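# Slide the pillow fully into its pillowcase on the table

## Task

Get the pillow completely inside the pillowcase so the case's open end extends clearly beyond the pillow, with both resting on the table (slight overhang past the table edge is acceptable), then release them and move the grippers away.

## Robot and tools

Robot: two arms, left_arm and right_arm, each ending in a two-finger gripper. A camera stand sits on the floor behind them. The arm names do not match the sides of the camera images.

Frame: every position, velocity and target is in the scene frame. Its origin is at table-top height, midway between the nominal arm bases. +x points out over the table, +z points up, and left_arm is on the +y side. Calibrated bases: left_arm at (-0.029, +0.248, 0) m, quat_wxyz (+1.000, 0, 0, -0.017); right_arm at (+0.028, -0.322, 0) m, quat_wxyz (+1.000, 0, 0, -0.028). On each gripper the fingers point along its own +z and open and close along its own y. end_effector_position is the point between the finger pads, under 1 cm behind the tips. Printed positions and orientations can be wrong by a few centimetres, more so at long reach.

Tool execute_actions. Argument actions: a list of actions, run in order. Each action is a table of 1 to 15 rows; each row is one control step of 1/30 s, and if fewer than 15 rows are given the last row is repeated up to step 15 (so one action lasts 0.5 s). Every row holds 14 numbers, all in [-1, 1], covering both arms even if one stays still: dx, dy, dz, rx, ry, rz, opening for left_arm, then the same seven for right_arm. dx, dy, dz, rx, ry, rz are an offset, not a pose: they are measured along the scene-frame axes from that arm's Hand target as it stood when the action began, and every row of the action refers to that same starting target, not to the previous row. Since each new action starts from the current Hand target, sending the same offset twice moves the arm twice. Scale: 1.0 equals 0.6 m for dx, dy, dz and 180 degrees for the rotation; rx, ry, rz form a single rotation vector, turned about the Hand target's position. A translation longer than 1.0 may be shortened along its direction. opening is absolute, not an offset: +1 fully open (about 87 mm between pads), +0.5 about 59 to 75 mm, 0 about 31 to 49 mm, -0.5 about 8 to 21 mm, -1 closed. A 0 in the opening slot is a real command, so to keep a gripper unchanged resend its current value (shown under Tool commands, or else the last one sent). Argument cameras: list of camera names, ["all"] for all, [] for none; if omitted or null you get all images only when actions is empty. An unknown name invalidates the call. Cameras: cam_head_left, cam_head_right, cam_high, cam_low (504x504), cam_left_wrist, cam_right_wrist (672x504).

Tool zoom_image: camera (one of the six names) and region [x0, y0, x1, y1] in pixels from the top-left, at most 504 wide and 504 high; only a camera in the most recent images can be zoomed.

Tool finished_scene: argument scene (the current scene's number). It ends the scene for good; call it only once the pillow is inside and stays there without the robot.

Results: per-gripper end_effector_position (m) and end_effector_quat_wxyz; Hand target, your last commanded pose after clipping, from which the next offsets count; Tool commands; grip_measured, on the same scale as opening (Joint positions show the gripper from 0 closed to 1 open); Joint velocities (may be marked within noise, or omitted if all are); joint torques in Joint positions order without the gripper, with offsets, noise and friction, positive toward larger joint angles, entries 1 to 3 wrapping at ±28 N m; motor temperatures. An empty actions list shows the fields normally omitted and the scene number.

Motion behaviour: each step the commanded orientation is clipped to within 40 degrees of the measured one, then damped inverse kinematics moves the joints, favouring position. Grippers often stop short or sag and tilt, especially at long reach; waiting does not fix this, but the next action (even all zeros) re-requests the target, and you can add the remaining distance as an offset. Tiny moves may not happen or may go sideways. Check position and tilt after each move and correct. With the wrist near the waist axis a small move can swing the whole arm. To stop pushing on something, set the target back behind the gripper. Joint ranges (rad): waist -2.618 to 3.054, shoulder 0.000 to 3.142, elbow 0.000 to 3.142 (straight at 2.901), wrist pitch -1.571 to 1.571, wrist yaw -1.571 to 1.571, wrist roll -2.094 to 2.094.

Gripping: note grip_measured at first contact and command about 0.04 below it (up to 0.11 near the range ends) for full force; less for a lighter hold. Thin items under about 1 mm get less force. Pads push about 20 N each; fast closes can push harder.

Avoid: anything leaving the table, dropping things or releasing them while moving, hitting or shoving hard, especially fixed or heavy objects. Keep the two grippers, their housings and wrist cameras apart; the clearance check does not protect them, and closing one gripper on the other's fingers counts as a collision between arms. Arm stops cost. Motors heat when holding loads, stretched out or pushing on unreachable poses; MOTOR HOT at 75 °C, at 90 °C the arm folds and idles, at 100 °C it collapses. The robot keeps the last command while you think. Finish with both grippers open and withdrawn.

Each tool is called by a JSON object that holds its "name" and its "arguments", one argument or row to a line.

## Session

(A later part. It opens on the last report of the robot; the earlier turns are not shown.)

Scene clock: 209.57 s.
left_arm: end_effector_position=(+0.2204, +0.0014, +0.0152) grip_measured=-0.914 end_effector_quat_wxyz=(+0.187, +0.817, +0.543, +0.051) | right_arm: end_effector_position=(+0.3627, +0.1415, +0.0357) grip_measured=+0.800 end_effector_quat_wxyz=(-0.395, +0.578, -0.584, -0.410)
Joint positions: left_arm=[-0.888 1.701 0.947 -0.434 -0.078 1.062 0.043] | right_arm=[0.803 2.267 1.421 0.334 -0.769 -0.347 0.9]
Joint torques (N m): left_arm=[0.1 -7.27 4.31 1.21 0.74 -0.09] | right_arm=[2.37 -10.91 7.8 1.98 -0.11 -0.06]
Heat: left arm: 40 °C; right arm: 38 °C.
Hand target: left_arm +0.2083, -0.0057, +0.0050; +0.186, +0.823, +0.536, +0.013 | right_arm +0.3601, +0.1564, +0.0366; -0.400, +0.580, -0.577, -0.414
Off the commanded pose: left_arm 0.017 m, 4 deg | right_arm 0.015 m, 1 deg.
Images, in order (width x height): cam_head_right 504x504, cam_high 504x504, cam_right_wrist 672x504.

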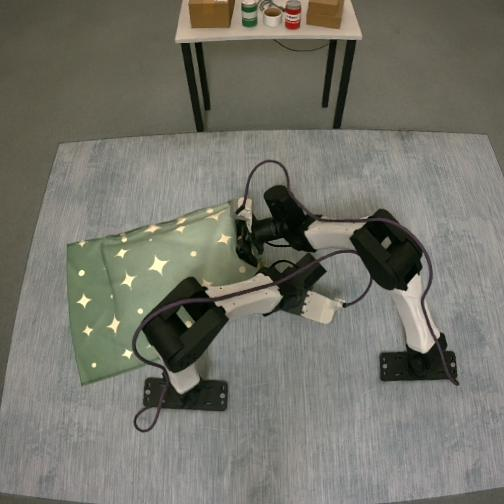

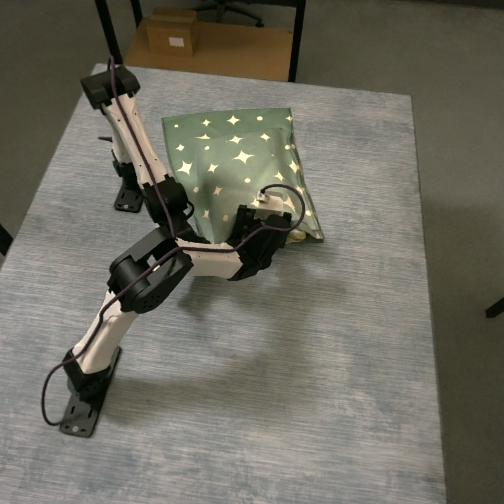

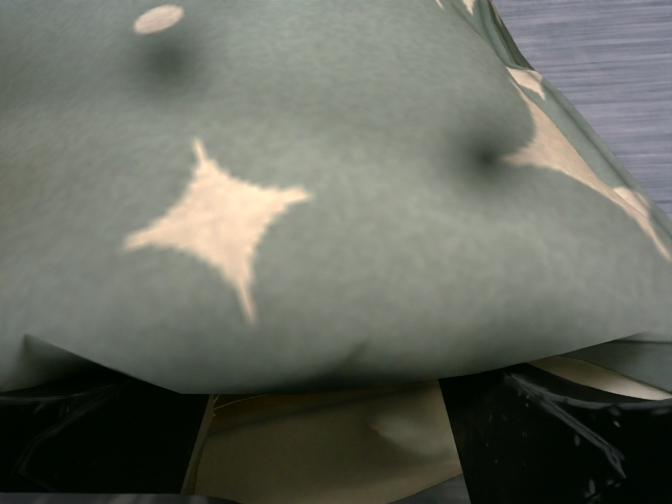

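{"name": "execute_actions", "arguments": {
  "actions": [
    [[0,0,0,0,0,0,-1,0.02,0.04,0,0,0,0,0.8]],
    [[0,0,0,0,0,0,-1,0.02,0.03,0,0,0,0,0.8]]
  ],
  "cameras": ["cam_head_right"]
}}

{"name": "execute_actions", "arguments": {
  "actions": [
    [[0,0,0,0,0,0,-1,0,-0.06,0,0,0,0,0.5]],
    [[0,0,0,0,0,0,-1,0,-0.07,0,0,0,0,0.3]],
    [[0,0,0,0,0,0,-1,0,-0.07,0.02,0,0,0,0.3]],
    [[0,0,0,0,0,0,-1,0.02,-0.06,0.06,0,0,0,0.3]],
    [[0,0,0,0,0,0,-1,0.03,0,0.06,-0.1,0,0,0.3]]
  ],
  "cameras": ["cam_head_right", "cam_right_wrist", "cam_low", "cam_high"]
}}

Scene clock: 233.40 s.
left_arm: end_effector_position=(+0.2210, +0.0019, +0.0152) grip_measured=-0.914 end_effector_quat_wxyz=(+0.187, +0.817, +0.543, +0.052) | right_arm: end_effector_position=(+0.3859, +0.1835, +0.0373) grip_measured=+0.800 end_effector_quat_wxyz=(-0.392, +0.578, -0.582, -0.416)
Joint positions: left_arm=[-0.886 1.701 0.947 -0.434 -0.078 1.063 0.043] | right_arm=[0.829 2.422 1.709 0.215 -0.759 -0.325 0.9]
Joint torques (N m): left_arm=[-0.1 -7.32 4.19 1.22 0.77 -0.06] | right_arm=[2.36 -12.23 8.28 1.99 0.05 -0.12]
Heat: left arm: 40 °C; right arm: 38 °C.
Hand target: left_arm +0.2083, -0.0057, +0.0050; +0.186, +0.823, +0.536, +0.013 | right_arm +0.3841, +0.1984, +0.0367; -0.400, +0.580, -0.577, -0.414
Off the commanded pose: left_arm 0.018 m, 5 deg | right_arm 0.015 m, 1 deg.

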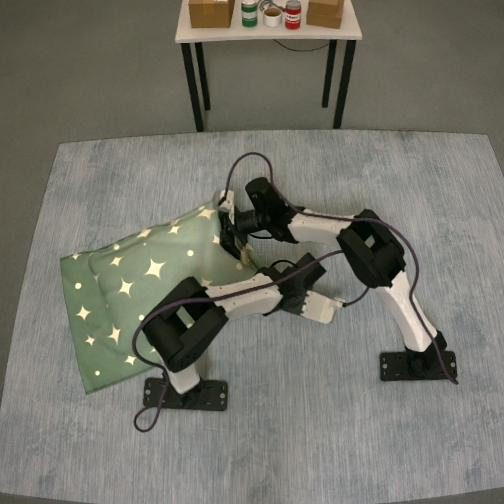

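Scene clock: 236.70 s.
left_arm: end_effector_position=(+0.2212, +0.0012, +0.0153) grip_measured=-0.916 end_effector_quat_wxyz=(+0.188, +0.817, +0.543, +0.051) | right_arm: end_effector_position=(+0.4083, +0.0381, +0.1223) grip_measured=+0.300 end_effector_quat_wxyz=(-0.315, +0.625, -0.634, -0.328)
Joint positions: left_arm=[-0.886 1.701 0.947 -0.431 -0.076 1.063 0.042] | right_arm=[0.618 2.123 1.806 -0.628 -0.763 -0.735 0.65]
Joint torques (N m): left_arm=[-0.08 -7.35 4.18 1.2 0.74 -0.07] | right_arm=[0.72 -11.14 7.98 1.23 -0.19 -0.29]
Heat: left arm: 41 °C; right arm: 38 °C.
Hand target: left_arm +0.2083, -0.0057, +0.0050; +0.186, +0.823, +0.536, +0.013 | right_arm +0.4141, +0.0423, +0.1206; -0.304, +0.635, -0.634, -0.318
Off the commanded pose: left_arm 0.018 m, 4 deg | right_arm 0.007 m, 2 deg.
Images, in order (width x height): cam_head_right 504x504, cam_high 504x504, cam_low 504x504, cam_right_wrist 672x504.

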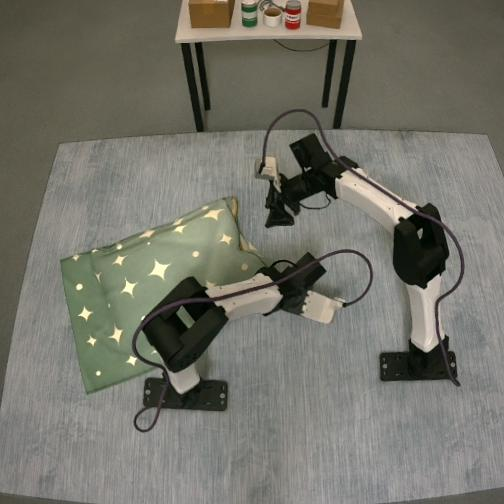

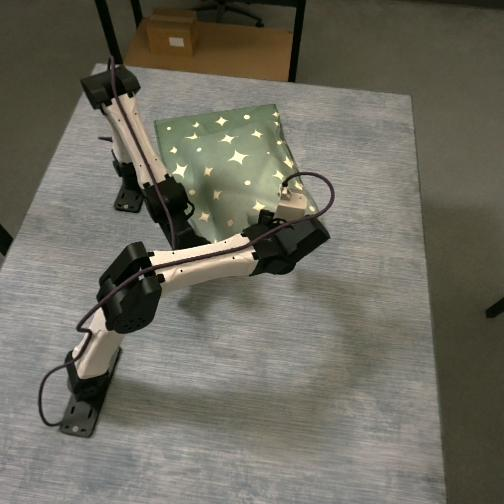

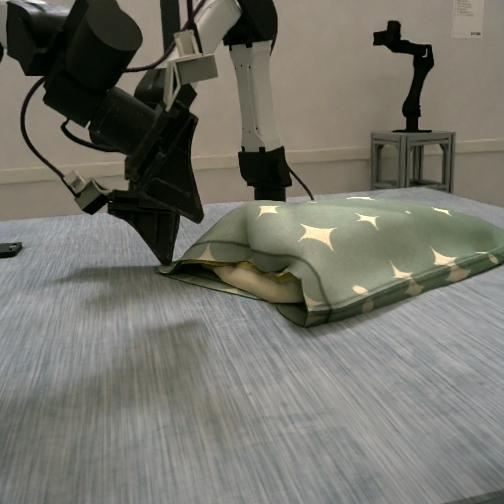

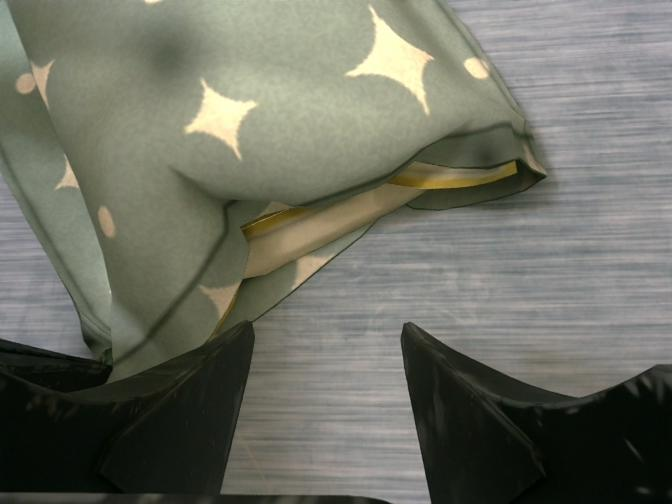

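{"name": "execute_actions", "arguments": {
  "actions": [
    [[0,0,0,0,0,0,-1,0.06,0.02,0,0,0,0,0.5]],
    [[0,0,0,0,0,0,-1,0.06,0.02,0,0,0,0,0.5]],
    [[0,0,0,0,0,0,-1,0.06,0.02,-0.02,0,0,0,0.5]]
  ],
  "cameras": ["cam_right_wrist", "cam_low"]
}}

Scene clock: 249.33 s.
left_arm: end_effector_position=(+0.2212, +0.0012, +0.0153) grip_measured=-0.916 end_effector_quat_wxyz=(+0.188, +0.817, +0.543, +0.051) | right_arm: end_effector_position=(+0.5146, +0.0802, +0.1097) grip_measured=+0.500 end_effector_quat_wxyz=(-0.357, +0.616, -0.627, -0.315)
Joint positions: left_arm=[-0.886 1.701 0.947 -0.431 -0.076 1.063 0.042] | right_arm=[0.584 2.75 2.84 -0.947 -0.762 -0.727 0.75]
Joint torques (N m): left_arm=[-0.12 -7.31 4.25 1.21 0.76 -0.06] | right_arm=[-0.42 -14.57 7.41 1.42 -0.22 -0.14]
Motor temperatures (°C): left_arm=[24 41 36 30 23 23 26] | right_arm=[23 39 39 32 24 23 27]
Heat: left arm: 41 °C; right arm: 39 °C.
Hand target: left_arm +0.2083, -0.0057, +0.0050; +0.186, +0.823, +0.536, +0.013 | right_arm +0.5222, +0.0783, +0.1087; -0.304, +0.636, -0.634, -0.318
Off the commanded pose: left_arm 0.018 m, 4 deg | right_arm 0.008 m, 7 deg.
elbow stopped short (right arm): the move would have taken joint 3 (elbow) straighter than the controller allows.
Images, in order (width x height): cam_low 504x504, cam_right_wrist 672x504.

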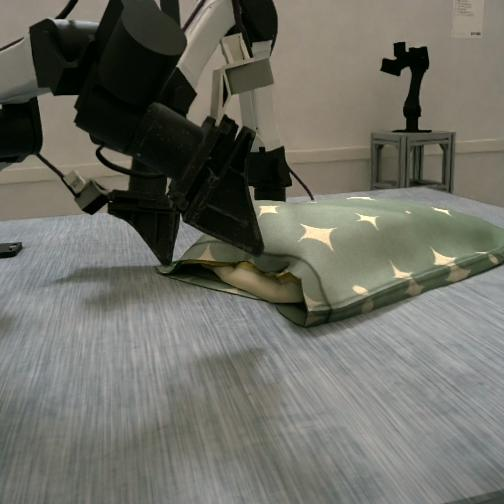

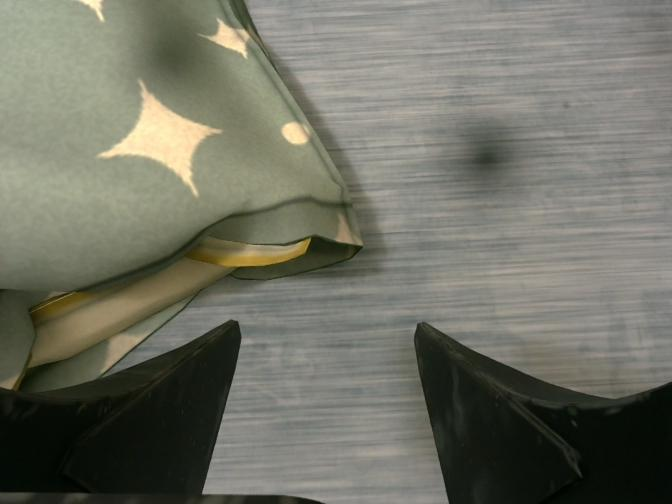

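{"name": "execute_actions", "arguments": {
  "actions": [
    [[0,0,0,0,0,0,-1,0.01,0.0,-0.04,0,0,-0.08,0.5]],
    [[0,0,0,0,0,0,-1,0.01,0.02,-0.05,0,0,-0.06,0.5]]
  ],
  "cameras": ["cam_right_wrist", "cam_low"]
}}

Scene clock: 263.87 s.
left_arm: end_effector_position=(+0.2212, +0.0012, +0.0153) grip_measured=-0.916 end_effector_quat_wxyz=(+0.188, +0.817, +0.543, +0.051) | right_arm: end_effector_position=(+0.5313, +0.0913, +0.0471) grip_measured=+0.500 end_effector_quat_wxyz=(+0.328, -0.498, +0.762, +0.251)
Joint positions: left_arm=[-0.886 1.701 0.947 -0.431 -0.076 1.063 0.042] | right_arm=[0.642 2.793 2.731 -0.769 -0.47 -0.386 0.75]
Joint torques (N m): left_arm=[-0.12 -7.34 4.21 1.2 0.74 -0.08] | right_arm=[0.16 -19.08 4.86 1.68 -0.03 -0.12]
Heat: left arm: 41 °C; right arm: 40 °C.
Hand target: left_arm +0.2083, -0.0057, +0.0050; +0.186, +0.823, +0.536, +0.013 | right_arm +0.5341, +0.0903, +0.0546; +0.366, -0.482, +0.758, +0.244
Off the commanded pose: left_arm 0.018 m, 4 deg | right_arm 0.008 m, 5 deg.
Images, in order (width x height): cam_low 504x504, cam_right_wrist 672x504.

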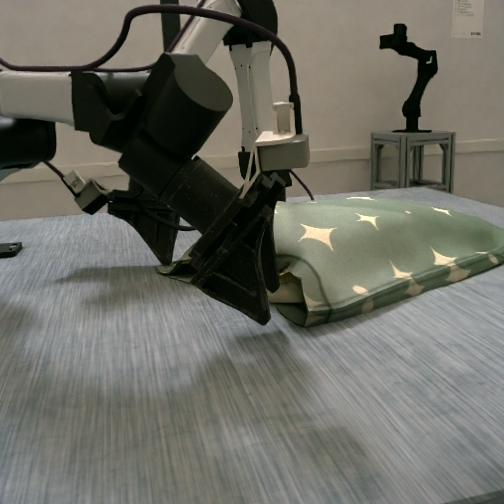

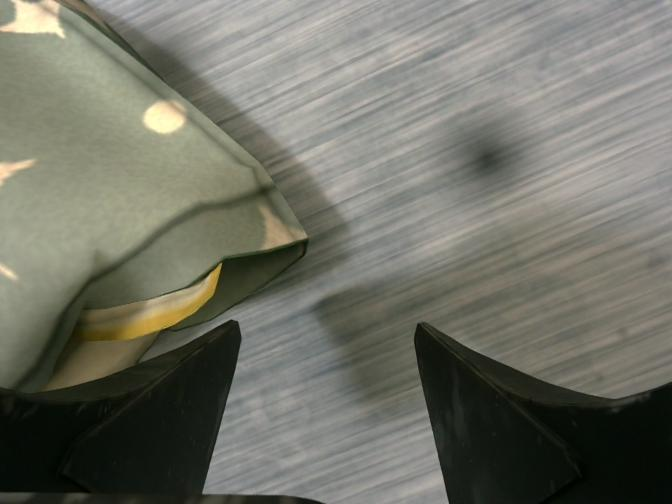

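{"name": "execute_actions", "arguments": {
  "actions": [
    [[0,0,0,0,0,0,-1,0.0,0.03,-0.035,0,0,0,0.5]],
    [[0,0,0,0,0,0,-1,0.0,0.01,-0.015,0,0,0,0.4]]
  ],
  "cameras": ["cam_right_wrist"]
}}

Scene clock: 270.40 s.
left_arm: end_effector_position=(+0.2212, +0.0012, +0.0153) grip_measured=-0.916 end_effector_quat_wxyz=(+0.188, +0.817, +0.543, +0.051) | right_arm: end_effector_position=(+0.5401, +0.1145, +0.0213) grip_measured=+0.400 end_effector_quat_wxyz=(+0.372, -0.486, +0.751, +0.250)
Joint positions: left_arm=[-0.886 1.701 0.947 -0.431 -0.076 1.063 0.042] | right_arm=[0.669 2.753 2.494 -0.462 -0.433 -0.336 0.7]
Joint torques (N m): left_arm=[-0.09 -7.23 4.22 1.2 0.72 -0.07] | right_arm=[0.99 -19.62 4.29 1.52 0.05 -0.14]
Motor temperatures (°C): left_arm=[24 41 36 30 24 23 26] | right_arm=[23 44 39 33 24 23 27]
Heat: left arm: 41 °C; right arm: 44 °C.
Hand target: left_arm +0.2083, -0.0057, +0.0050; +0.186, +0.823, +0.536, +0.013 | right_arm +0.5341, +0.1143, +0.0246; +0.366, -0.482, +0.758, +0.244
Off the commanded pose: left_arm 0.018 m, 4 deg | right_arm 0.007 m, 1 deg.

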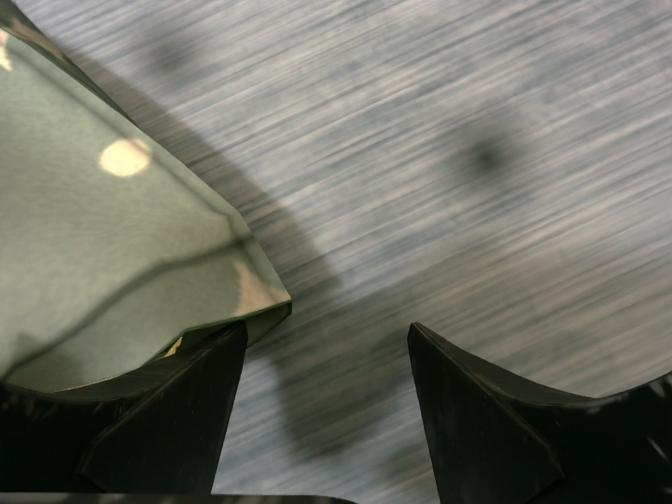

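{"name": "execute_actions", "arguments": {
  "actions": [
    [[0,0,0,0,0,0,-1,-0.01,0.025,0.02,0,0,0,0.5]],
    [[0,0,0,0,0,0,-1,0.0,0.015,-0.03,0,0,0,0.4]],
    [[0,0,0,0,0,0,-1,0.0,0.0,-0.012,0,0,0,0.3]]
  ],
  "cameras": ["cam_right_wrist"]
}}

{"name": "execute_actions", "arguments": {
  "actions": [
    [[0,0,0,0,0,0,-1,0,0,0,0,0,0,-0.2]],
    [[0,0,0,0,0,0,-1,0,0,0,0,0,0,-0.6]],
    [[0,0,0,0,0,0,-1,0,0,0,0,0,0,-1]],
    [[0,0,0,0,0,0,-1,0,0,0,0,0,0,-1]]
  ],
  "cameras": ["cam_right_wrist"]
}}

Scene clock: 280.13 s.
left_arm: end_effector_position=(+0.2212, +0.0012, +0.0153) grip_measured=-0.916 end_effector_quat_wxyz=(+0.188, +0.817, +0.543, +0.051) | right_arm: end_effector_position=(+0.5343, +0.1299, +0.0238) grip_measured=+0.300 end_effector_quat_wxyz=(+0.374, -0.480, +0.756, +0.240)
Joint positions: left_arm=[-0.886 1.701 0.947 -0.431 -0.076 1.063 0.042] | right_arm=[0.704 2.784 2.566 -0.493 -0.383 -0.305 0.65]
Joint torques (N m): left_arm=[-0.1 -7.25 4.23 1.2 0.73 -0.07] | right_arm=[1.55 -14.6 6.86 1.8 -0.14 -0.11]
Motor temperatures (°C): left_arm=[24 41 35 30 24 23 26] | right_arm=[23 49 39 33 24 23 27]
Heat: left arm: 41 °C; right arm: 49 °C.
Hand target: left_arm +0.2083, -0.0057, +0.0050; +0.186, +0.823, +0.536, +0.013 | right_arm +0.5281, +0.1384, +0.0115; +0.366, -0.482, +0.758, +0.244
Off the commanded pose: left_arm 0.018 m, 4 deg | right_arm 0.016 m, 1 deg.

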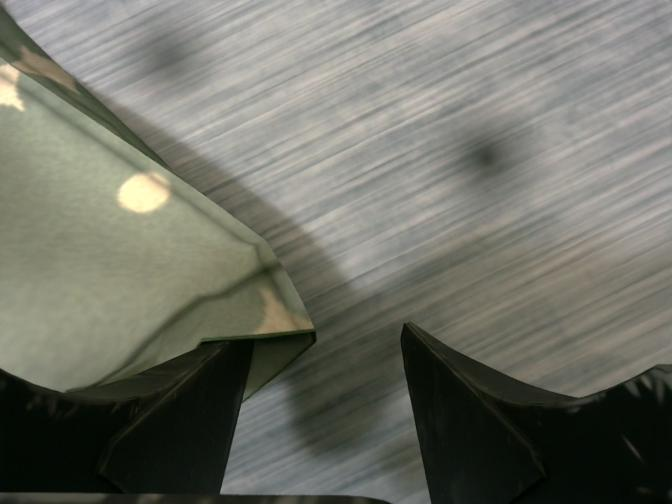

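Scene clock: 282.33 s.
left_arm: end_effector_position=(+0.2212, +0.0012, +0.0153) grip_measured=-0.916 end_effector_quat_wxyz=(+0.188, +0.817, +0.543, +0.051) | right_arm: end_effector_position=(+0.5303, +0.1345, +0.0240) grip_measured=-0.965 end_effector_quat_wxyz=(+0.373, -0.482, +0.755, +0.243)
Joint positions: left_arm=[-0.886 1.701 0.947 -0.431 -0.076 1.063 0.042] | right_arm=[0.713 2.784 2.566 -0.492 -0.383 -0.302 0.017]
Joint torques (N m): left_arm=[-0.13 -7.24 4.22 1.19 0.76 -0.07] | right_arm=[0.73 -14.49 7.08 1.79 -0.14 -0.13]
Heat: left arm: 41 °C; right arm: 49 °C.
Hand target: left_arm +0.2083, -0.0057, +0.0050; +0.186, +0.823, +0.536, +0.013 | right_arm +0.5281, +0.1384, +0.0115; +0.366, -0.482, +0.758, +0.244
Off the commanded pose: left_arm 0.018 m, 4 deg | right_arm 0.013 m, 1 deg.

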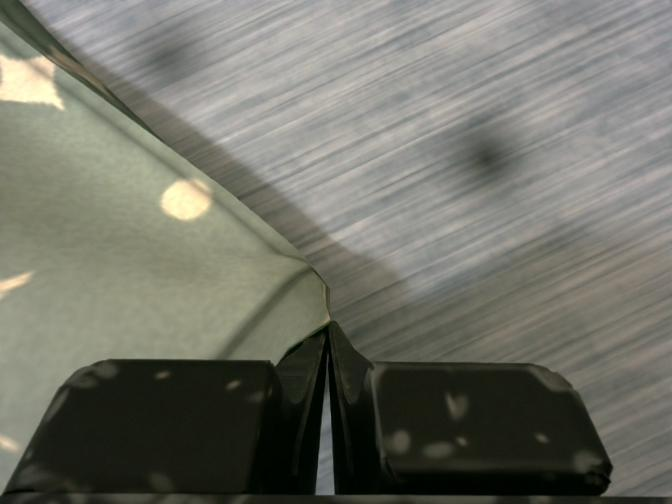

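{"name": "execute_actions", "arguments": {
  "actions": [
    [[0,0,0,0,0,0,-1,0.02,-0.03,0.015,0,0,0,-1]],
    [[0,0,0,0,0,0,-1,0.015,-0.04,0,0,0,0,-1]],
    [[0,0,0,0,0,0,-1,0.01,-0.04,0,0,0,0,-1]]
  ],
  "cameras": ["cam_head_right", "cam_head_left", "cam_high", "cam_low"]
}}

Scene clock: 296.70 s.
left_arm: end_effector_position=(+0.2215, -0.0026, +0.0158) grip_measured=-0.917 end_effector_quat_wxyz=(+0.195, +0.816, +0.542, +0.045) | right_arm: end_effector_position=(+0.5489, +0.0907, +0.0205) grip_measured=-0.965 end_effector_quat_wxyz=(+0.368, -0.487, +0.745, +0.267)
Joint positions: left_arm=[-0.886 1.701 0.947 -0.418 -0.064 1.063 0.041] | right_arm=[0.615 2.723 2.426 -0.439 -0.51 -0.367 0.017]
Joint torques (N m): left_arm=[-0.08 -7.28 4.27 1.11 0.62 -0.08] | right_arm=[-1.52 -19.47 4.03 1.4 0.19 -0.45]
Heat: left arm: 41 °C; right arm: 47 °C.
Hand target: left_arm +0.2083, -0.0057, +0.0050; +0.186, +0.823, +0.536, +0.013 | right_arm +0.5550, +0.0724, +0.0203; +0.366, -0.482, +0.758, +0.244
Off the commanded pose: left_arm 0.017 m, 4 deg | right_arm 0.019 m, 3 deg.
Images, in order (width x height): cam_head_left 504x504, cam_head_right 504x504, cam_high 504x504, cam_low 504x504.

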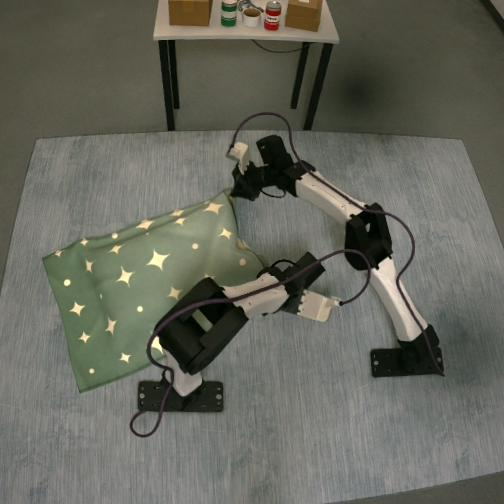

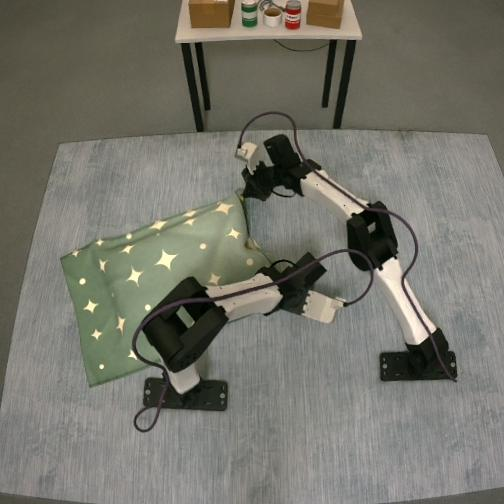

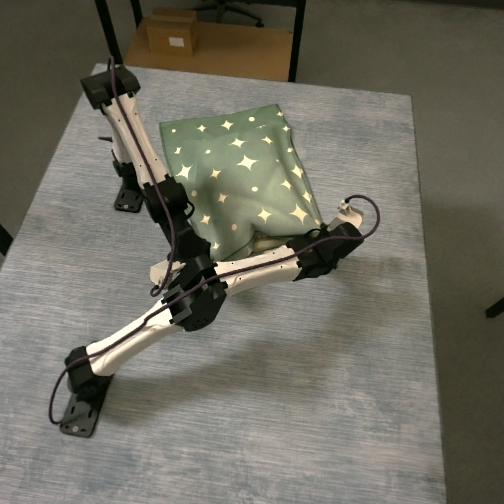

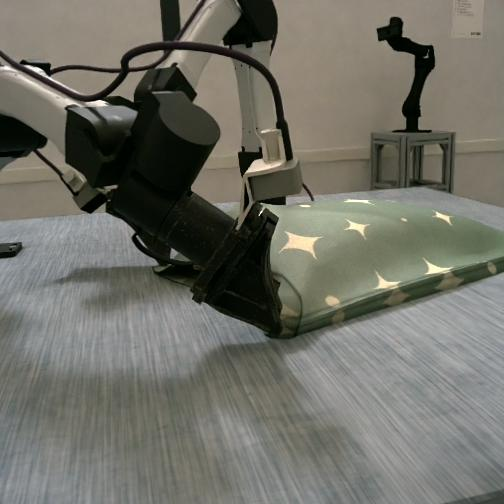

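{"name": "execute_actions", "arguments": {
  "actions": [
    [[0,0,0,0,0,0,-1,0.01,-0.04,0,0,0,0.03,-1]],
    [[0,0,0,0,0,0,-1,0.005,-0.04,0,0,0,0.03,-1]],
    [[0,0,0,0,0,0,-1,0,-0.04,0,0,0,0.03,-1]],
    [[0,0,0,0,0,0,-1,0,-0.03,0,0,0,0.03,-1]]
  ],
  "cameras": ["cam_head_right", "cam_high"]
}}

Scene clock: 305.77 s.
left_arm: end_effector_position=(+0.2214, -0.0032, +0.0158) grip_measured=-0.918 end_effector_quat_wxyz=(+0.196, +0.816, +0.541, +0.044) | right_arm: end_effector_position=(+0.5583, -0.0125, +0.0259) grip_measured=-0.965 end_effector_quat_wxyz=(-0.327, +0.609, -0.655, -0.306)
Joint positions: left_arm=[-0.886 1.701 0.947 -0.417 -0.062 1.063 0.041] | right_arm=[0.41 2.851 2.771 -0.988 -0.818 -0.922 0.017]
Joint torques (N m): left_arm=[-0.16 -7.28 4.22 1.08 0.64 -0.09] | right_arm=[-0.8 -14.37 7.77 1.05 -0.45 -0.33]
Heat: left arm: 41 °C; right arm: 48 °C.
Hand target: left_arm +0.2083, -0.0057, +0.0050; +0.186, +0.823, +0.536, +0.013 | right_arm +0.5640, -0.0176, +0.0204; -0.314, +0.615, -0.654, -0.309
Off the commanded pose: left_arm 0.017 m, 4 deg | right_arm 0.009 m, 2 deg.

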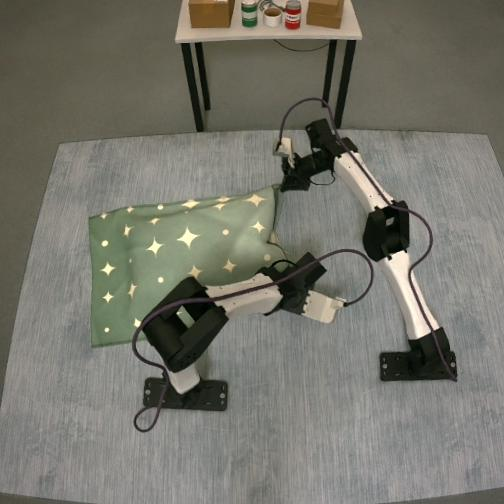

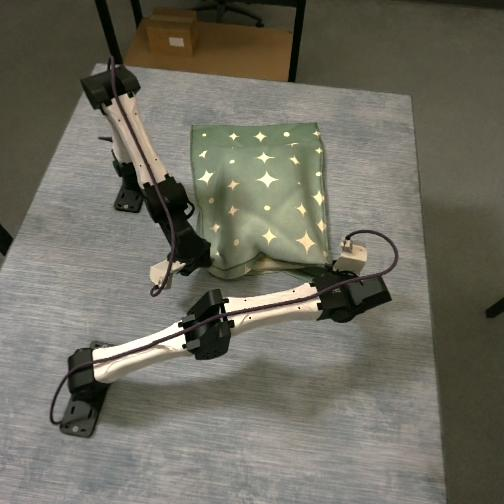

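{"name": "execute_actions", "arguments": {
  "actions": [
    [[0,0,0,0,0,0,-1,0,0,0,0,0,0,-0.7]],
    [[0,0,0,0,0,0,-1,0,-0.01,0.03,0,0,0,-0.2]],
    [[0,0,0,0,0,0,-1,-0.03,-0.06,0.06,0,0,0,0.2]],
    [[0,0,0,0,0,0,-1,-0.08,-0.05,0,0.05,0,0,0.2]],
    [[0,0,0,0,0,0,-1,-0.08,-0.05,0,0.06,0,0,0.3]],
    [[0,0,0,0,0,0,-1,-0.08,-0.02,-0.03,0.06,0,0,0.5]]
  ],
  "cameras": ["cam_right_wrist", "cam_low"]
}}

Scene clock: 316.83 s.
left_arm: end_effector_position=(+0.2214, -0.0032, +0.0158) grip_measured=-0.918 end_effector_quat_wxyz=(+0.196, +0.816, +0.541, +0.044) | right_arm: end_effector_position=(+0.4011, -0.1331, +0.0453) grip_measured=+0.500 end_effector_quat_wxyz=(-0.438, +0.525, -0.538, -0.493)
Joint positions: left_arm=[-0.886 1.701 0.947 -0.417 -0.062 1.063 0.041] | right_arm=[0.108 2.196 1.348 -0.678 -1.44 -1.454 0.75]
Joint torques (N m): left_arm=[-0.03 -7.25 4.22 1.09 0.65 -0.09] | right_arm=[0.06 -14.89 3.36 0.37 -0.8 -0.13]
Heat: left arm: 41 °C; right arm: 48 °C.
Hand target: left_arm +0.2083, -0.0057, +0.0050; +0.186, +0.823, +0.536, +0.013 | right_arm +0.4021, -0.1316, +0.0564; -0.465, +0.511, -0.550, -0.470
Off the commanded pose: left_arm 0.017 m, 4 deg | right_arm 0.011 m, 5 deg.
elbow stopped short (right arm): the move would have taken joint 3 (elbow) straighter than the controller allows.
Images, in order (width x height): cam_low 504x504, cam_right_wrist 672x504.

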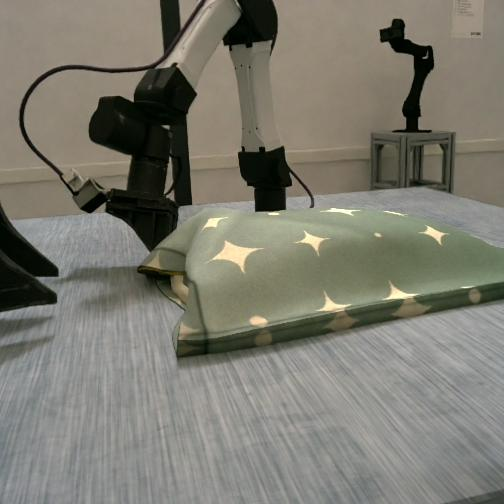

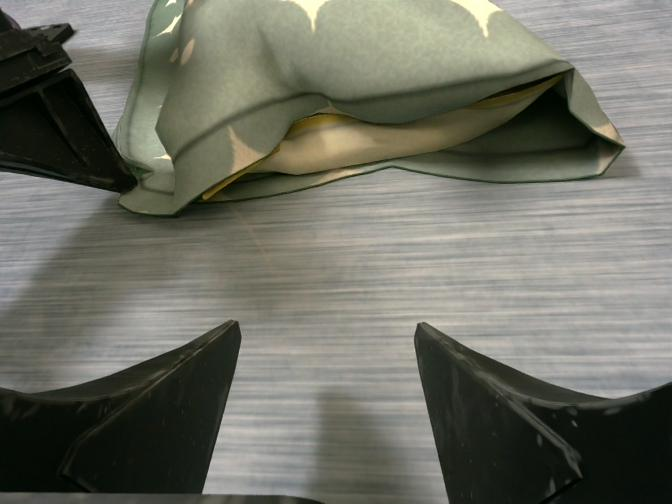

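{"name": "execute_actions", "arguments": {
  "actions": [
    [[0,0,0,0,0,0,-1,-0.04,0.03,-0.015,0,0,0,0.0]],
    [[0,0,0,0,0,0,-1,-0.03,0.05,-0.015,0,0,0,0.0]],
    [[0,0,0,0,0,0,-1,0.0,0.05,0,0,0,0,0.0]]
  ],
  "cameras": ["cam_right_wrist"]
}}

Scene clock: 327.77 s.
left_arm: end_effector_position=(+0.2214, -0.0032, +0.0158) grip_measured=-0.918 end_effector_quat_wxyz=(+0.196, +0.816, +0.541, +0.044) | right_arm: end_effector_position=(+0.3582, -0.0540, +0.0326) grip_measured=+0.000 end_effector_quat_wxyz=(-0.419, +0.543, -0.541, -0.487)
Joint positions: left_arm=[-0.886 1.701 0.947 -0.417 -0.062 1.063 0.041] | right_arm=[0.344 2.061 0.94 0.419 -1.297 -0.61 0.5]
Joint torques (N m): left_arm=[-0.06 -7.3 4.21 1.1 0.62 -0.08] | right_arm=[0.32 -13.5 3.25 1.41 -0.18 -0.2]
Heat: left arm: 40 °C; right arm: 49 °C.
Hand target: left_arm +0.2083, -0.0057, +0.0050; +0.186, +0.823, +0.536, +0.013 | right_arm +0.3601, -0.0536, +0.0385; -0.465, +0.511, -0.550, -0.470
Off the commanded pose: left_arm 0.017 m, 4 deg | right_arm 0.006 m, 7 deg.

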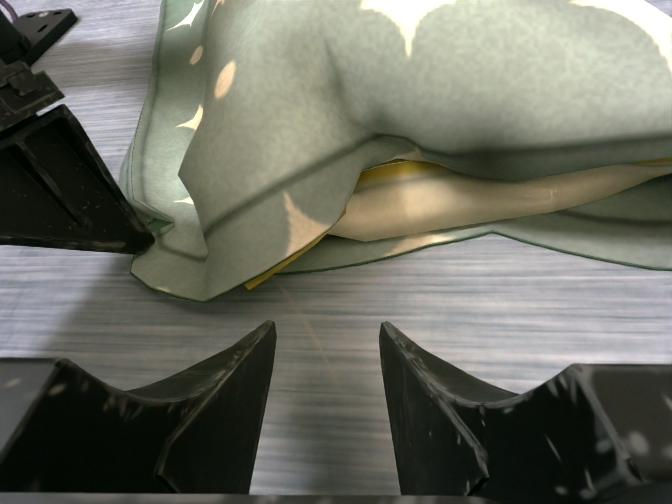

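{"name": "execute_actions", "arguments": {
  "actions": [
    [[0,0,0,0,0,0,-1,0.01,0.05,-0.005,0,0,0,0.2]],
    [[0,0,0,0,0,0,-1,0.005,0.045,0,0,0,0,0.5]],
    [[0,0,0,0,0,0,-1,0.0,0.045,0,0,0,0,0.5]]
  ],
  "cameras": ["cam_right_wrist", "cam_head_right"]
}}

Scene clock: 337.93 s.
left_arm: end_effector_position=(+0.2214, -0.0032, +0.0158) grip_measured=-0.918 end_effector_quat_wxyz=(+0.196, +0.816, +0.541, +0.044) | right_arm: end_effector_position=(+0.3615, +0.0254, +0.0360) grip_measured=+0.500 end_effector_quat_wxyz=(-0.457, +0.514, -0.548, -0.476)
Joint positions: left_arm=[-0.886 1.701 0.947 -0.417 -0.062 1.063 0.041] | right_arm=[0.546 2.175 0.939 0.972 -1.053 -0.178 0.75]
Joint torques (N m): left_arm=[-0.03 -7.3 4.16 1.07 0.63 -0.07] | right_arm=[0.68 -9.01 5.86 1.83 0.12 -0.12]
Heat: left arm: 40 °C; right arm: 48 °C.
Hand target: left_arm +0.2083, -0.0057, +0.0050; +0.186, +0.823, +0.536, +0.013 | right_arm +0.3691, +0.0303, +0.0354; -0.465, +0.511, -0.550, -0.470
Off the commanded pose: left_arm 0.017 m, 4 deg | right_arm 0.009 m, 1 deg.
Images, in order (width x height): cam_head_right 504x504, cam_right_wrist 672x504.

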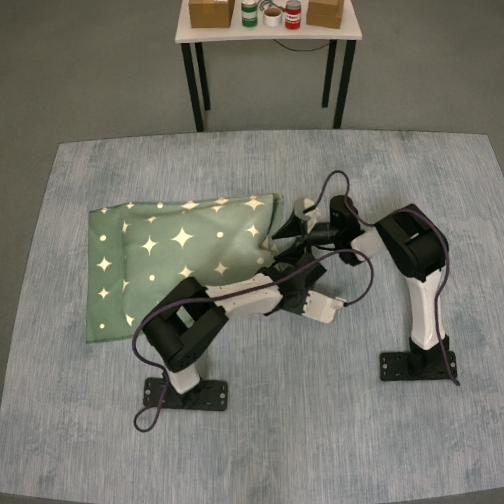

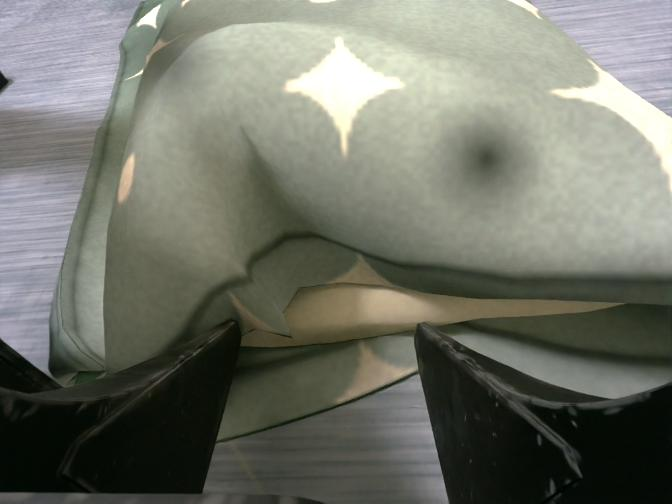

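{"name": "execute_actions", "arguments": {
  "actions": [
    [[0,0,0,0,0,0,-1,0.0,-0.03,0,0,0,0,-0.2]],
    [[0,0,0,0,0,0,-1,0.035,0.01,0,0,0,0,-0.2]],
    [[0,0,0,0,0,0,-1,0.0,0.05,0,0,0,0,-0.2]],
    [[0,0,0,0,0,0,-1,0.0,0.05,0,0,0,0,0.5]],
    [[0,0,0,0,0,0,-1,-0.01,0.05,0,0,0,0,0.6]]
  ],
  "cameras": ["cam_right_wrist", "cam_head_right"]
}}

Scene clock: 347.63 s.
left_arm: end_effector_position=(+0.2214, -0.0032, +0.0158) grip_measured=-0.918 end_effector_quat_wxyz=(+0.196, +0.816, +0.541, +0.044) | right_arm: end_effector_position=(+0.3808, +0.1026, +0.0413) grip_measured=+0.600 end_effector_quat_wxyz=(-0.468, +0.515, -0.541, -0.472)
Joint positions: left_arm=[-0.886 1.701 0.947 -0.417 -0.062 1.063 0.041] | right_arm=[0.683 2.308 1.203 0.912 -0.915 -0.124 0.8]
Joint torques (N m): left_arm=[-0.03 -7.32 4.21 1.09 0.62 -0.09] | right_arm=[1.14 -10.36 6.49 1.66 0.16 -0.15]
Heat: left arm: 40 °C; right arm: 47 °C.
Hand target: left_arm +0.2083, -0.0057, +0.0050; +0.186, +0.823, +0.536, +0.013 | right_arm +0.3841, +0.1084, +0.0354; -0.465, +0.511, -0.550, -0.470
Off the commanded pose: left_arm 0.017 m, 4 deg | right_arm 0.009 m, 1 deg.
Images, in order (width x height): cam_head_right 504x504, cam_right_wrist 672x504.

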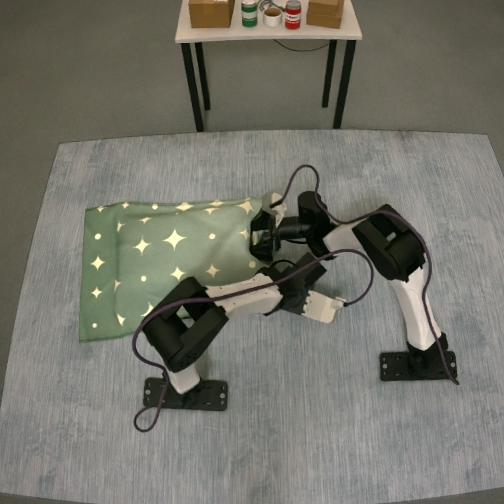

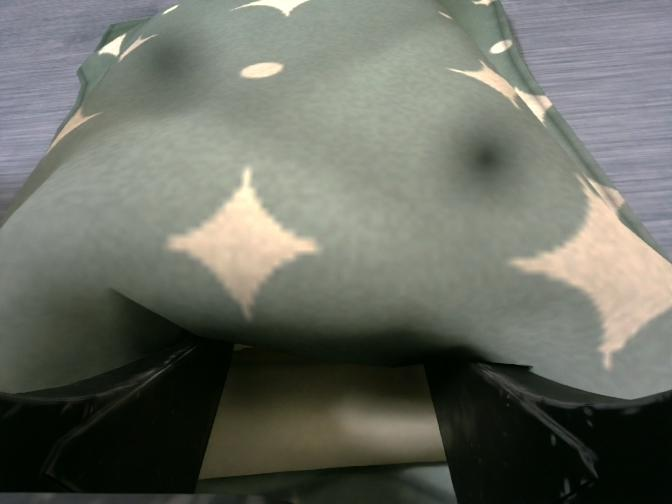

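{"name": "execute_actions", "arguments": {
  "actions": [
    [[0,0,0,0,0,0,-1,0.0,0.04,-0.003,0,0,0,0.6]],
    [[0,0,0,0,0,0,-1,0.0,0.04,-0.003,0,0,0,0.7]]
  ]
}}

{"name": "execute_actions", "arguments": {
  "actions": [
    [[0,0,0,0,0,0,-1,0,-0.05,0,0,0,0,0.3]],
    [[0,0,0,0,0,0,-1,0,-0.07,0,0,0,0,0.2]],
    [[0,0,0,0,0,0,-1,0,-0.07,0.02,0,0,0,0.2]],
    [[0,0,0,0,0,0,-1,0.02,-0.07,0.06,0,0,0,0.2]],
    [[0,0,0,0,0,0,-1,0.03,-0.02,0.06,-0.15,0,0,0.3]]
  ],
  "cameras": ["cam_head_right", "cam_right_wrist", "cam_low", "cam_high"]
}}

Scene clock: 357.17 s.
left_arm: end_effector_position=(+0.2215, -0.0031, +0.0158) grip_measured=-0.918 end_effector_quat_wxyz=(+0.196, +0.816, +0.541, +0.045) | right_arm: end_effector_position=(+0.3849, +0.1464, +0.0376) grip_measured=+0.700 end_effector_quat_wxyz=(-0.469, +0.515, -0.542, -0.470)
Joint positions: left_arm=[-0.886 1.701 0.947 -0.417 -0.063 1.063 0.041] | right_arm=[0.756 2.395 1.361 0.857 -0.838 -0.105 0.85]
Joint torques (N m): left_arm=[-0.12 -7.3 4.15 1.06 0.62 -0.08] | right_arm=[1.87 -11.12 7.02 1.73 0.22 -0.09]
Heat: left arm: 40 °C; right arm: 45 °C.
Hand target: left_arm +0.2083, -0.0057, +0.0050; +0.186, +0.823, +0.536, +0.013 | right_arm +0.3840, +0.1564, +0.0318; -0.465, +0.511, -0.550, -0.470
Off the commanded pose: left_arm 0.017 m, 4 deg | right_arm 0.012 m, 1 deg.

Scene clock: 360.57 s.
left_arm: end_effector_position=(+0.2215, -0.0031, +0.0158) grip_measured=-0.918 end_effector_quat_wxyz=(+0.196, +0.816, +0.541, +0.045) | right_arm: end_effector_position=(+0.4026, -0.0169, +0.1190) grip_measured=+0.300 end_effector_quat_wxyz=(-0.376, +0.576, -0.635, -0.351)
Joint positions: left_arm=[-0.886 1.701 0.947 -0.417 -0.063 1.063 0.041] | right_arm=[0.492 1.915 1.395 -0.301 -0.873 -0.675 0.65]
Joint torques (N m): left_arm=[-0.09 -7.32 4.22 1.09 0.62 -0.07] | right_arm=[0.49 -9.17 7.65 1.34 -0.17 -0.3]
Heat: left arm: 40 °C; right arm: 45 °C.
Hand target: left_arm +0.2083, -0.0057, +0.0050; +0.186, +0.823, +0.536, +0.013 | right_arm +0.4141, -0.0116, +0.1160; +0.333, -0.605, +0.644, +0.329
Off the commanded pose: left_arm 0.017 m, 4 deg | right_arm 0.013 m, 7 deg.
Images, in order (width x height): cam_head_right 504x504, cam_high 504x504, cam_low 504x504, cam_right_wrist 672x504.

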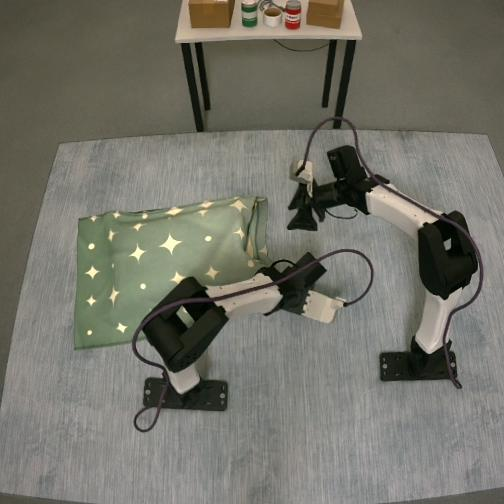

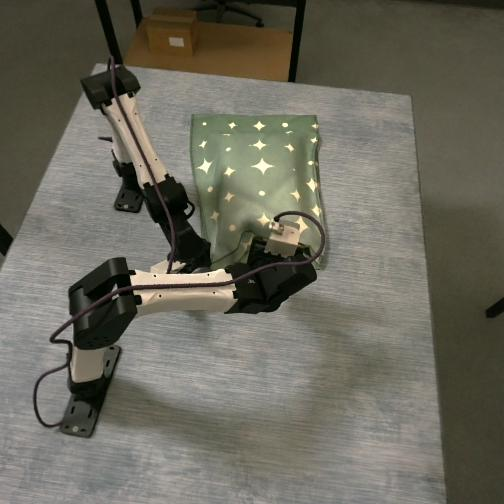

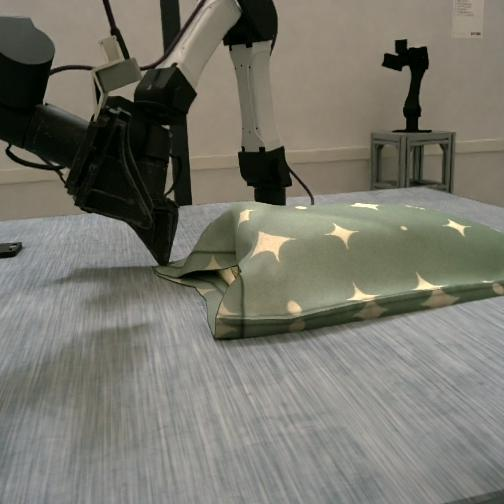

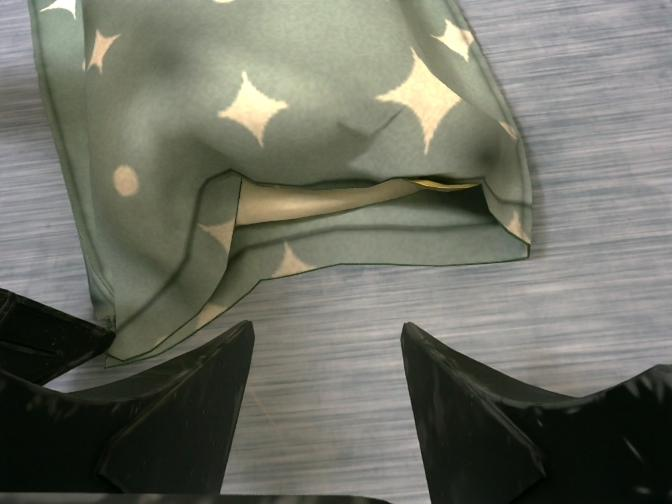

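{"name": "execute_actions", "arguments": {
  "actions": [
    [[0,0,0,0,0,0,-1,-0.02,-0.03,-0.06,0.15,0,0,-0.2]],
    [[0,0,0,0,0,0,-1,0.0,0.0,-0.08,0,0,0,-0.3]],
    [[0,0,0,0,0,0,-1,0.0,0.06,0,0,0,0,-0.3]],
    [[0,0,0,0,0,0,-1,0.0,0.06,0,0,0,0,-0.3]],
    [[0,0,0,0,0,0,-1,0.0,0.06,0,0,0,0,0.5]],
    [[0,0,0,0,0,0,-1,0.0,0.06,0,0,0,0,0.8]],
    [[0,0,0,0,0,0,-1,0.0,0.05,0,0,0,0,0.8]],
    [[0,0,0,0,0,0,-1,0.0,0.04,0,0,0,0,0.8]]
  ],
  "cameras": ["cam_head_right", "cam_right_wrist"]
}}

Scene clock: 377.13 s.
left_arm: end_effector_position=(+0.2223, -0.0024, +0.0159) grip_measured=-0.918 end_effector_quat_wxyz=(+0.195, +0.816, +0.542, +0.046) | right_arm: end_effector_position=(+0.4015, +0.1575, +0.0357) grip_measured=+0.800 end_effector_quat_wxyz=(-0.462, +0.513, -0.546, -0.473)
Joint positions: left_arm=[-0.884 1.701 0.947 -0.417 -0.066 1.063 0.041] | right_arm=[0.75 2.454 1.484 0.781 -0.848 -0.099 0.9]
Joint torques (N m): left_arm=[-0.17 -7.27 4.26 1.08 0.64 -0.09] | right_arm=[1.89 -11.82 7.35 1.8 0.24 -0.14]
Motor temperatures (°C): left_arm=[24 40 35 29 24 23 26] | right_arm=[23 43 40 33 24 23 27]
Heat: left arm: 40 °C; right arm: 43 °C.
Hand target: left_arm +0.2083, -0.0057, +0.0050; +0.186, +0.823, +0.536, +0.013 | right_arm +0.4020, +0.1684, +0.0319; -0.465, +0.511, -0.549, -0.470
Off the commanded pose: left_arm 0.018 m, 4 deg | right_arm 0.012 m, 1 deg.

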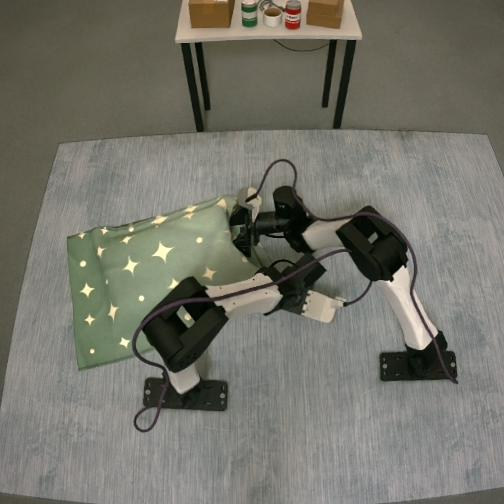

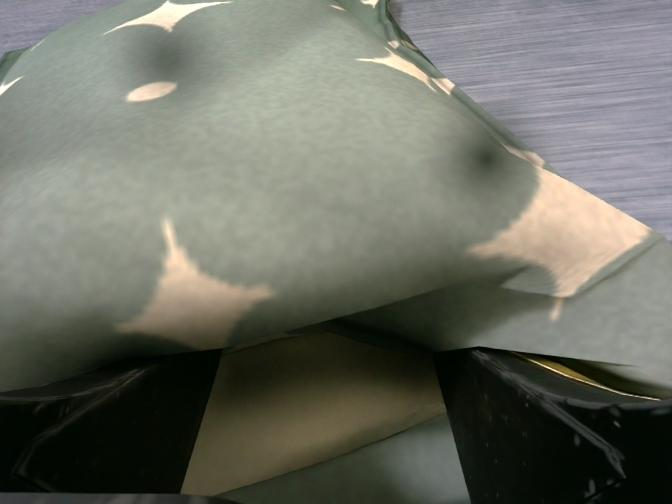

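{"name": "execute_actions", "arguments": {
  "actions": [
    [[0,0,0,0,0,0,-1,0,-0.05,0,0,0,0,0.3]],
    [[0,0,0,0,0,0,-1,0,-0.07,0,0,0,0,0.0]],
    [[0,0,0,0,0,0,-1,0,-0.07,0.02,0,0,0,0.0]],
    [[0,0,0,0,0,0,-1,0.05,-0.03,0.06,-0.05,0,0,0.2]],
    [[0,0,0,0,0,0,-1,0.06,0.0,0.06,-0.1,0,0,0.5]],
    [[0,0,0,0,0,0,-1,0.07,0.02,0.0,-0.05,0,-0.1,0.5]],
    [[0,0,0,0,0,0,-1,0.03,0.02,-0.05,0,0,-0.04,0.5]]
  ],
  "cameras": ["cam_right_wrist", "cam_high", "cam_low"]
}}

Scene clock: 388.53 s.
left_arm: end_effector_position=(+0.2223, -0.0024, +0.0159) grip_measured=-0.918 end_effector_quat_wxyz=(+0.195, +0.816, +0.542, +0.046) | right_arm: end_effector_position=(+0.5263, +0.0577, +0.0897) grip_measured=+0.500 end_effector_quat_wxyz=(+0.349, -0.475, +0.781, +0.206)
Joint positions: left_arm=[-0.884 1.701 0.947 -0.417 -0.066 1.063 0.041] | right_arm=[0.627 2.507 2.354 -0.651 -0.368 -0.371 0.75]
Joint torques (N m): left_arm=[-0.2 -7.27 4.22 1.07 0.66 -0.06] | right_arm=[0.72 -13.85 7.97 1.53 -0.04 -0.13]
Heat: left arm: 40 °C; right arm: 44 °C.
Hand target: left_arm +0.2083, -0.0057, +0.0050; +0.186, +0.823, +0.536, +0.013 | right_arm +0.5280, +0.0604, +0.0858; +0.345, -0.473, +0.786, +0.200
Off the commanded pose: left_arm 0.018 m, 4 deg | right_arm 0.005 m, 1 deg.
Images, in order (width x height): cam_high 504x504, cam_low 504x504, cam_right_wrist 672x504.

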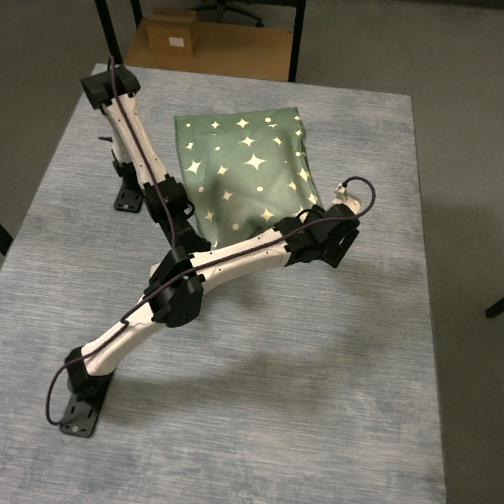

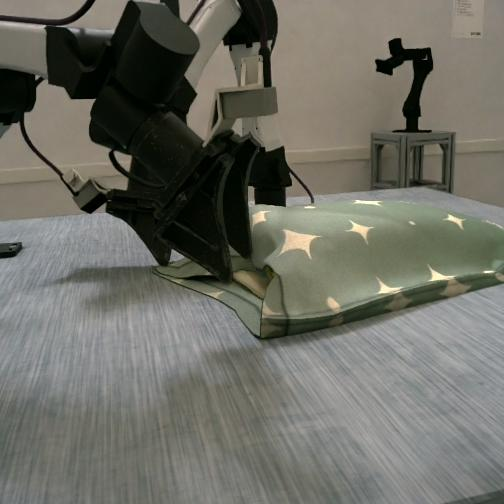

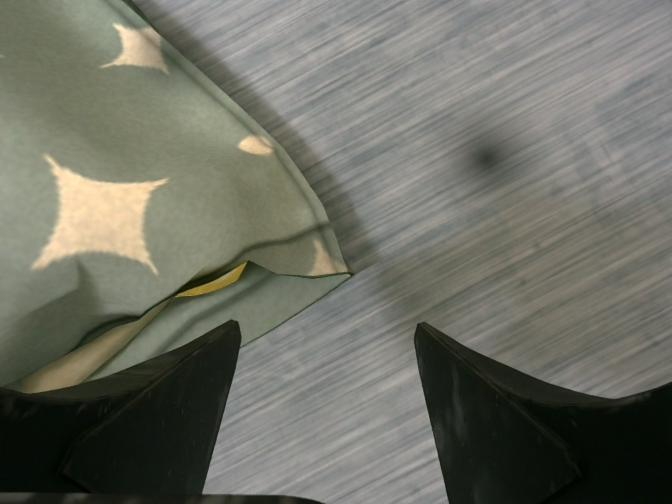

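{"name": "execute_actions", "arguments": {
  "actions": [
    [[0,0,0,0,0,0,-1,0.0,0.01,-0.05,0,0,0,0.5]],
    [[0,0,0,0,0,0,-1,0.0,0.02,-0.04,0,0,0,0.5]]
  ],
  "cameras": ["cam_right_wrist"]
}}

Scene clock: 395.90 s.
left_arm: end_effector_position=(+0.2223, -0.0024, +0.0159) grip_measured=-0.918 end_effector_quat_wxyz=(+0.195, +0.816, +0.542, +0.046) | right_arm: end_effector_position=(+0.5260, +0.0782, +0.0432) grip_measured=+0.500 end_effector_quat_wxyz=(+0.348, -0.477, +0.780, +0.206)
Joint positions: left_arm=[-0.884 1.701 0.947 -0.417 -0.066 1.063 0.041] | right_arm=[0.659 2.576 2.296 -0.517 -0.349 -0.352 0.75]
Joint torques (N m): left_arm=[-0.1 -7.31 4.21 1.08 0.65 -0.07] | right_arm=[0.44 -14.24 6.2 1.82 0.02 -0.13]
Heat: left arm: 40 °C; right arm: 45 °C.
Hand target: left_arm +0.2083, -0.0057, +0.0050; +0.186, +0.823, +0.536, +0.013 | right_arm +0.5281, +0.0784, +0.0321; +0.345, -0.473, +0.786, +0.200
Off the commanded pose: left_arm 0.018 m, 4 deg | right_arm 0.012 m, 1 deg.

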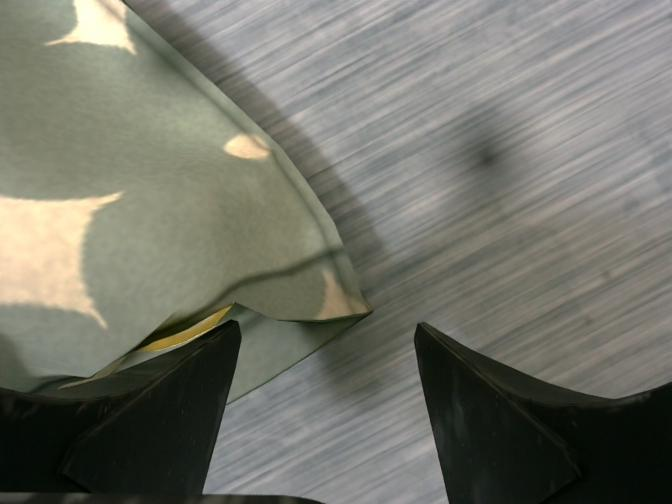

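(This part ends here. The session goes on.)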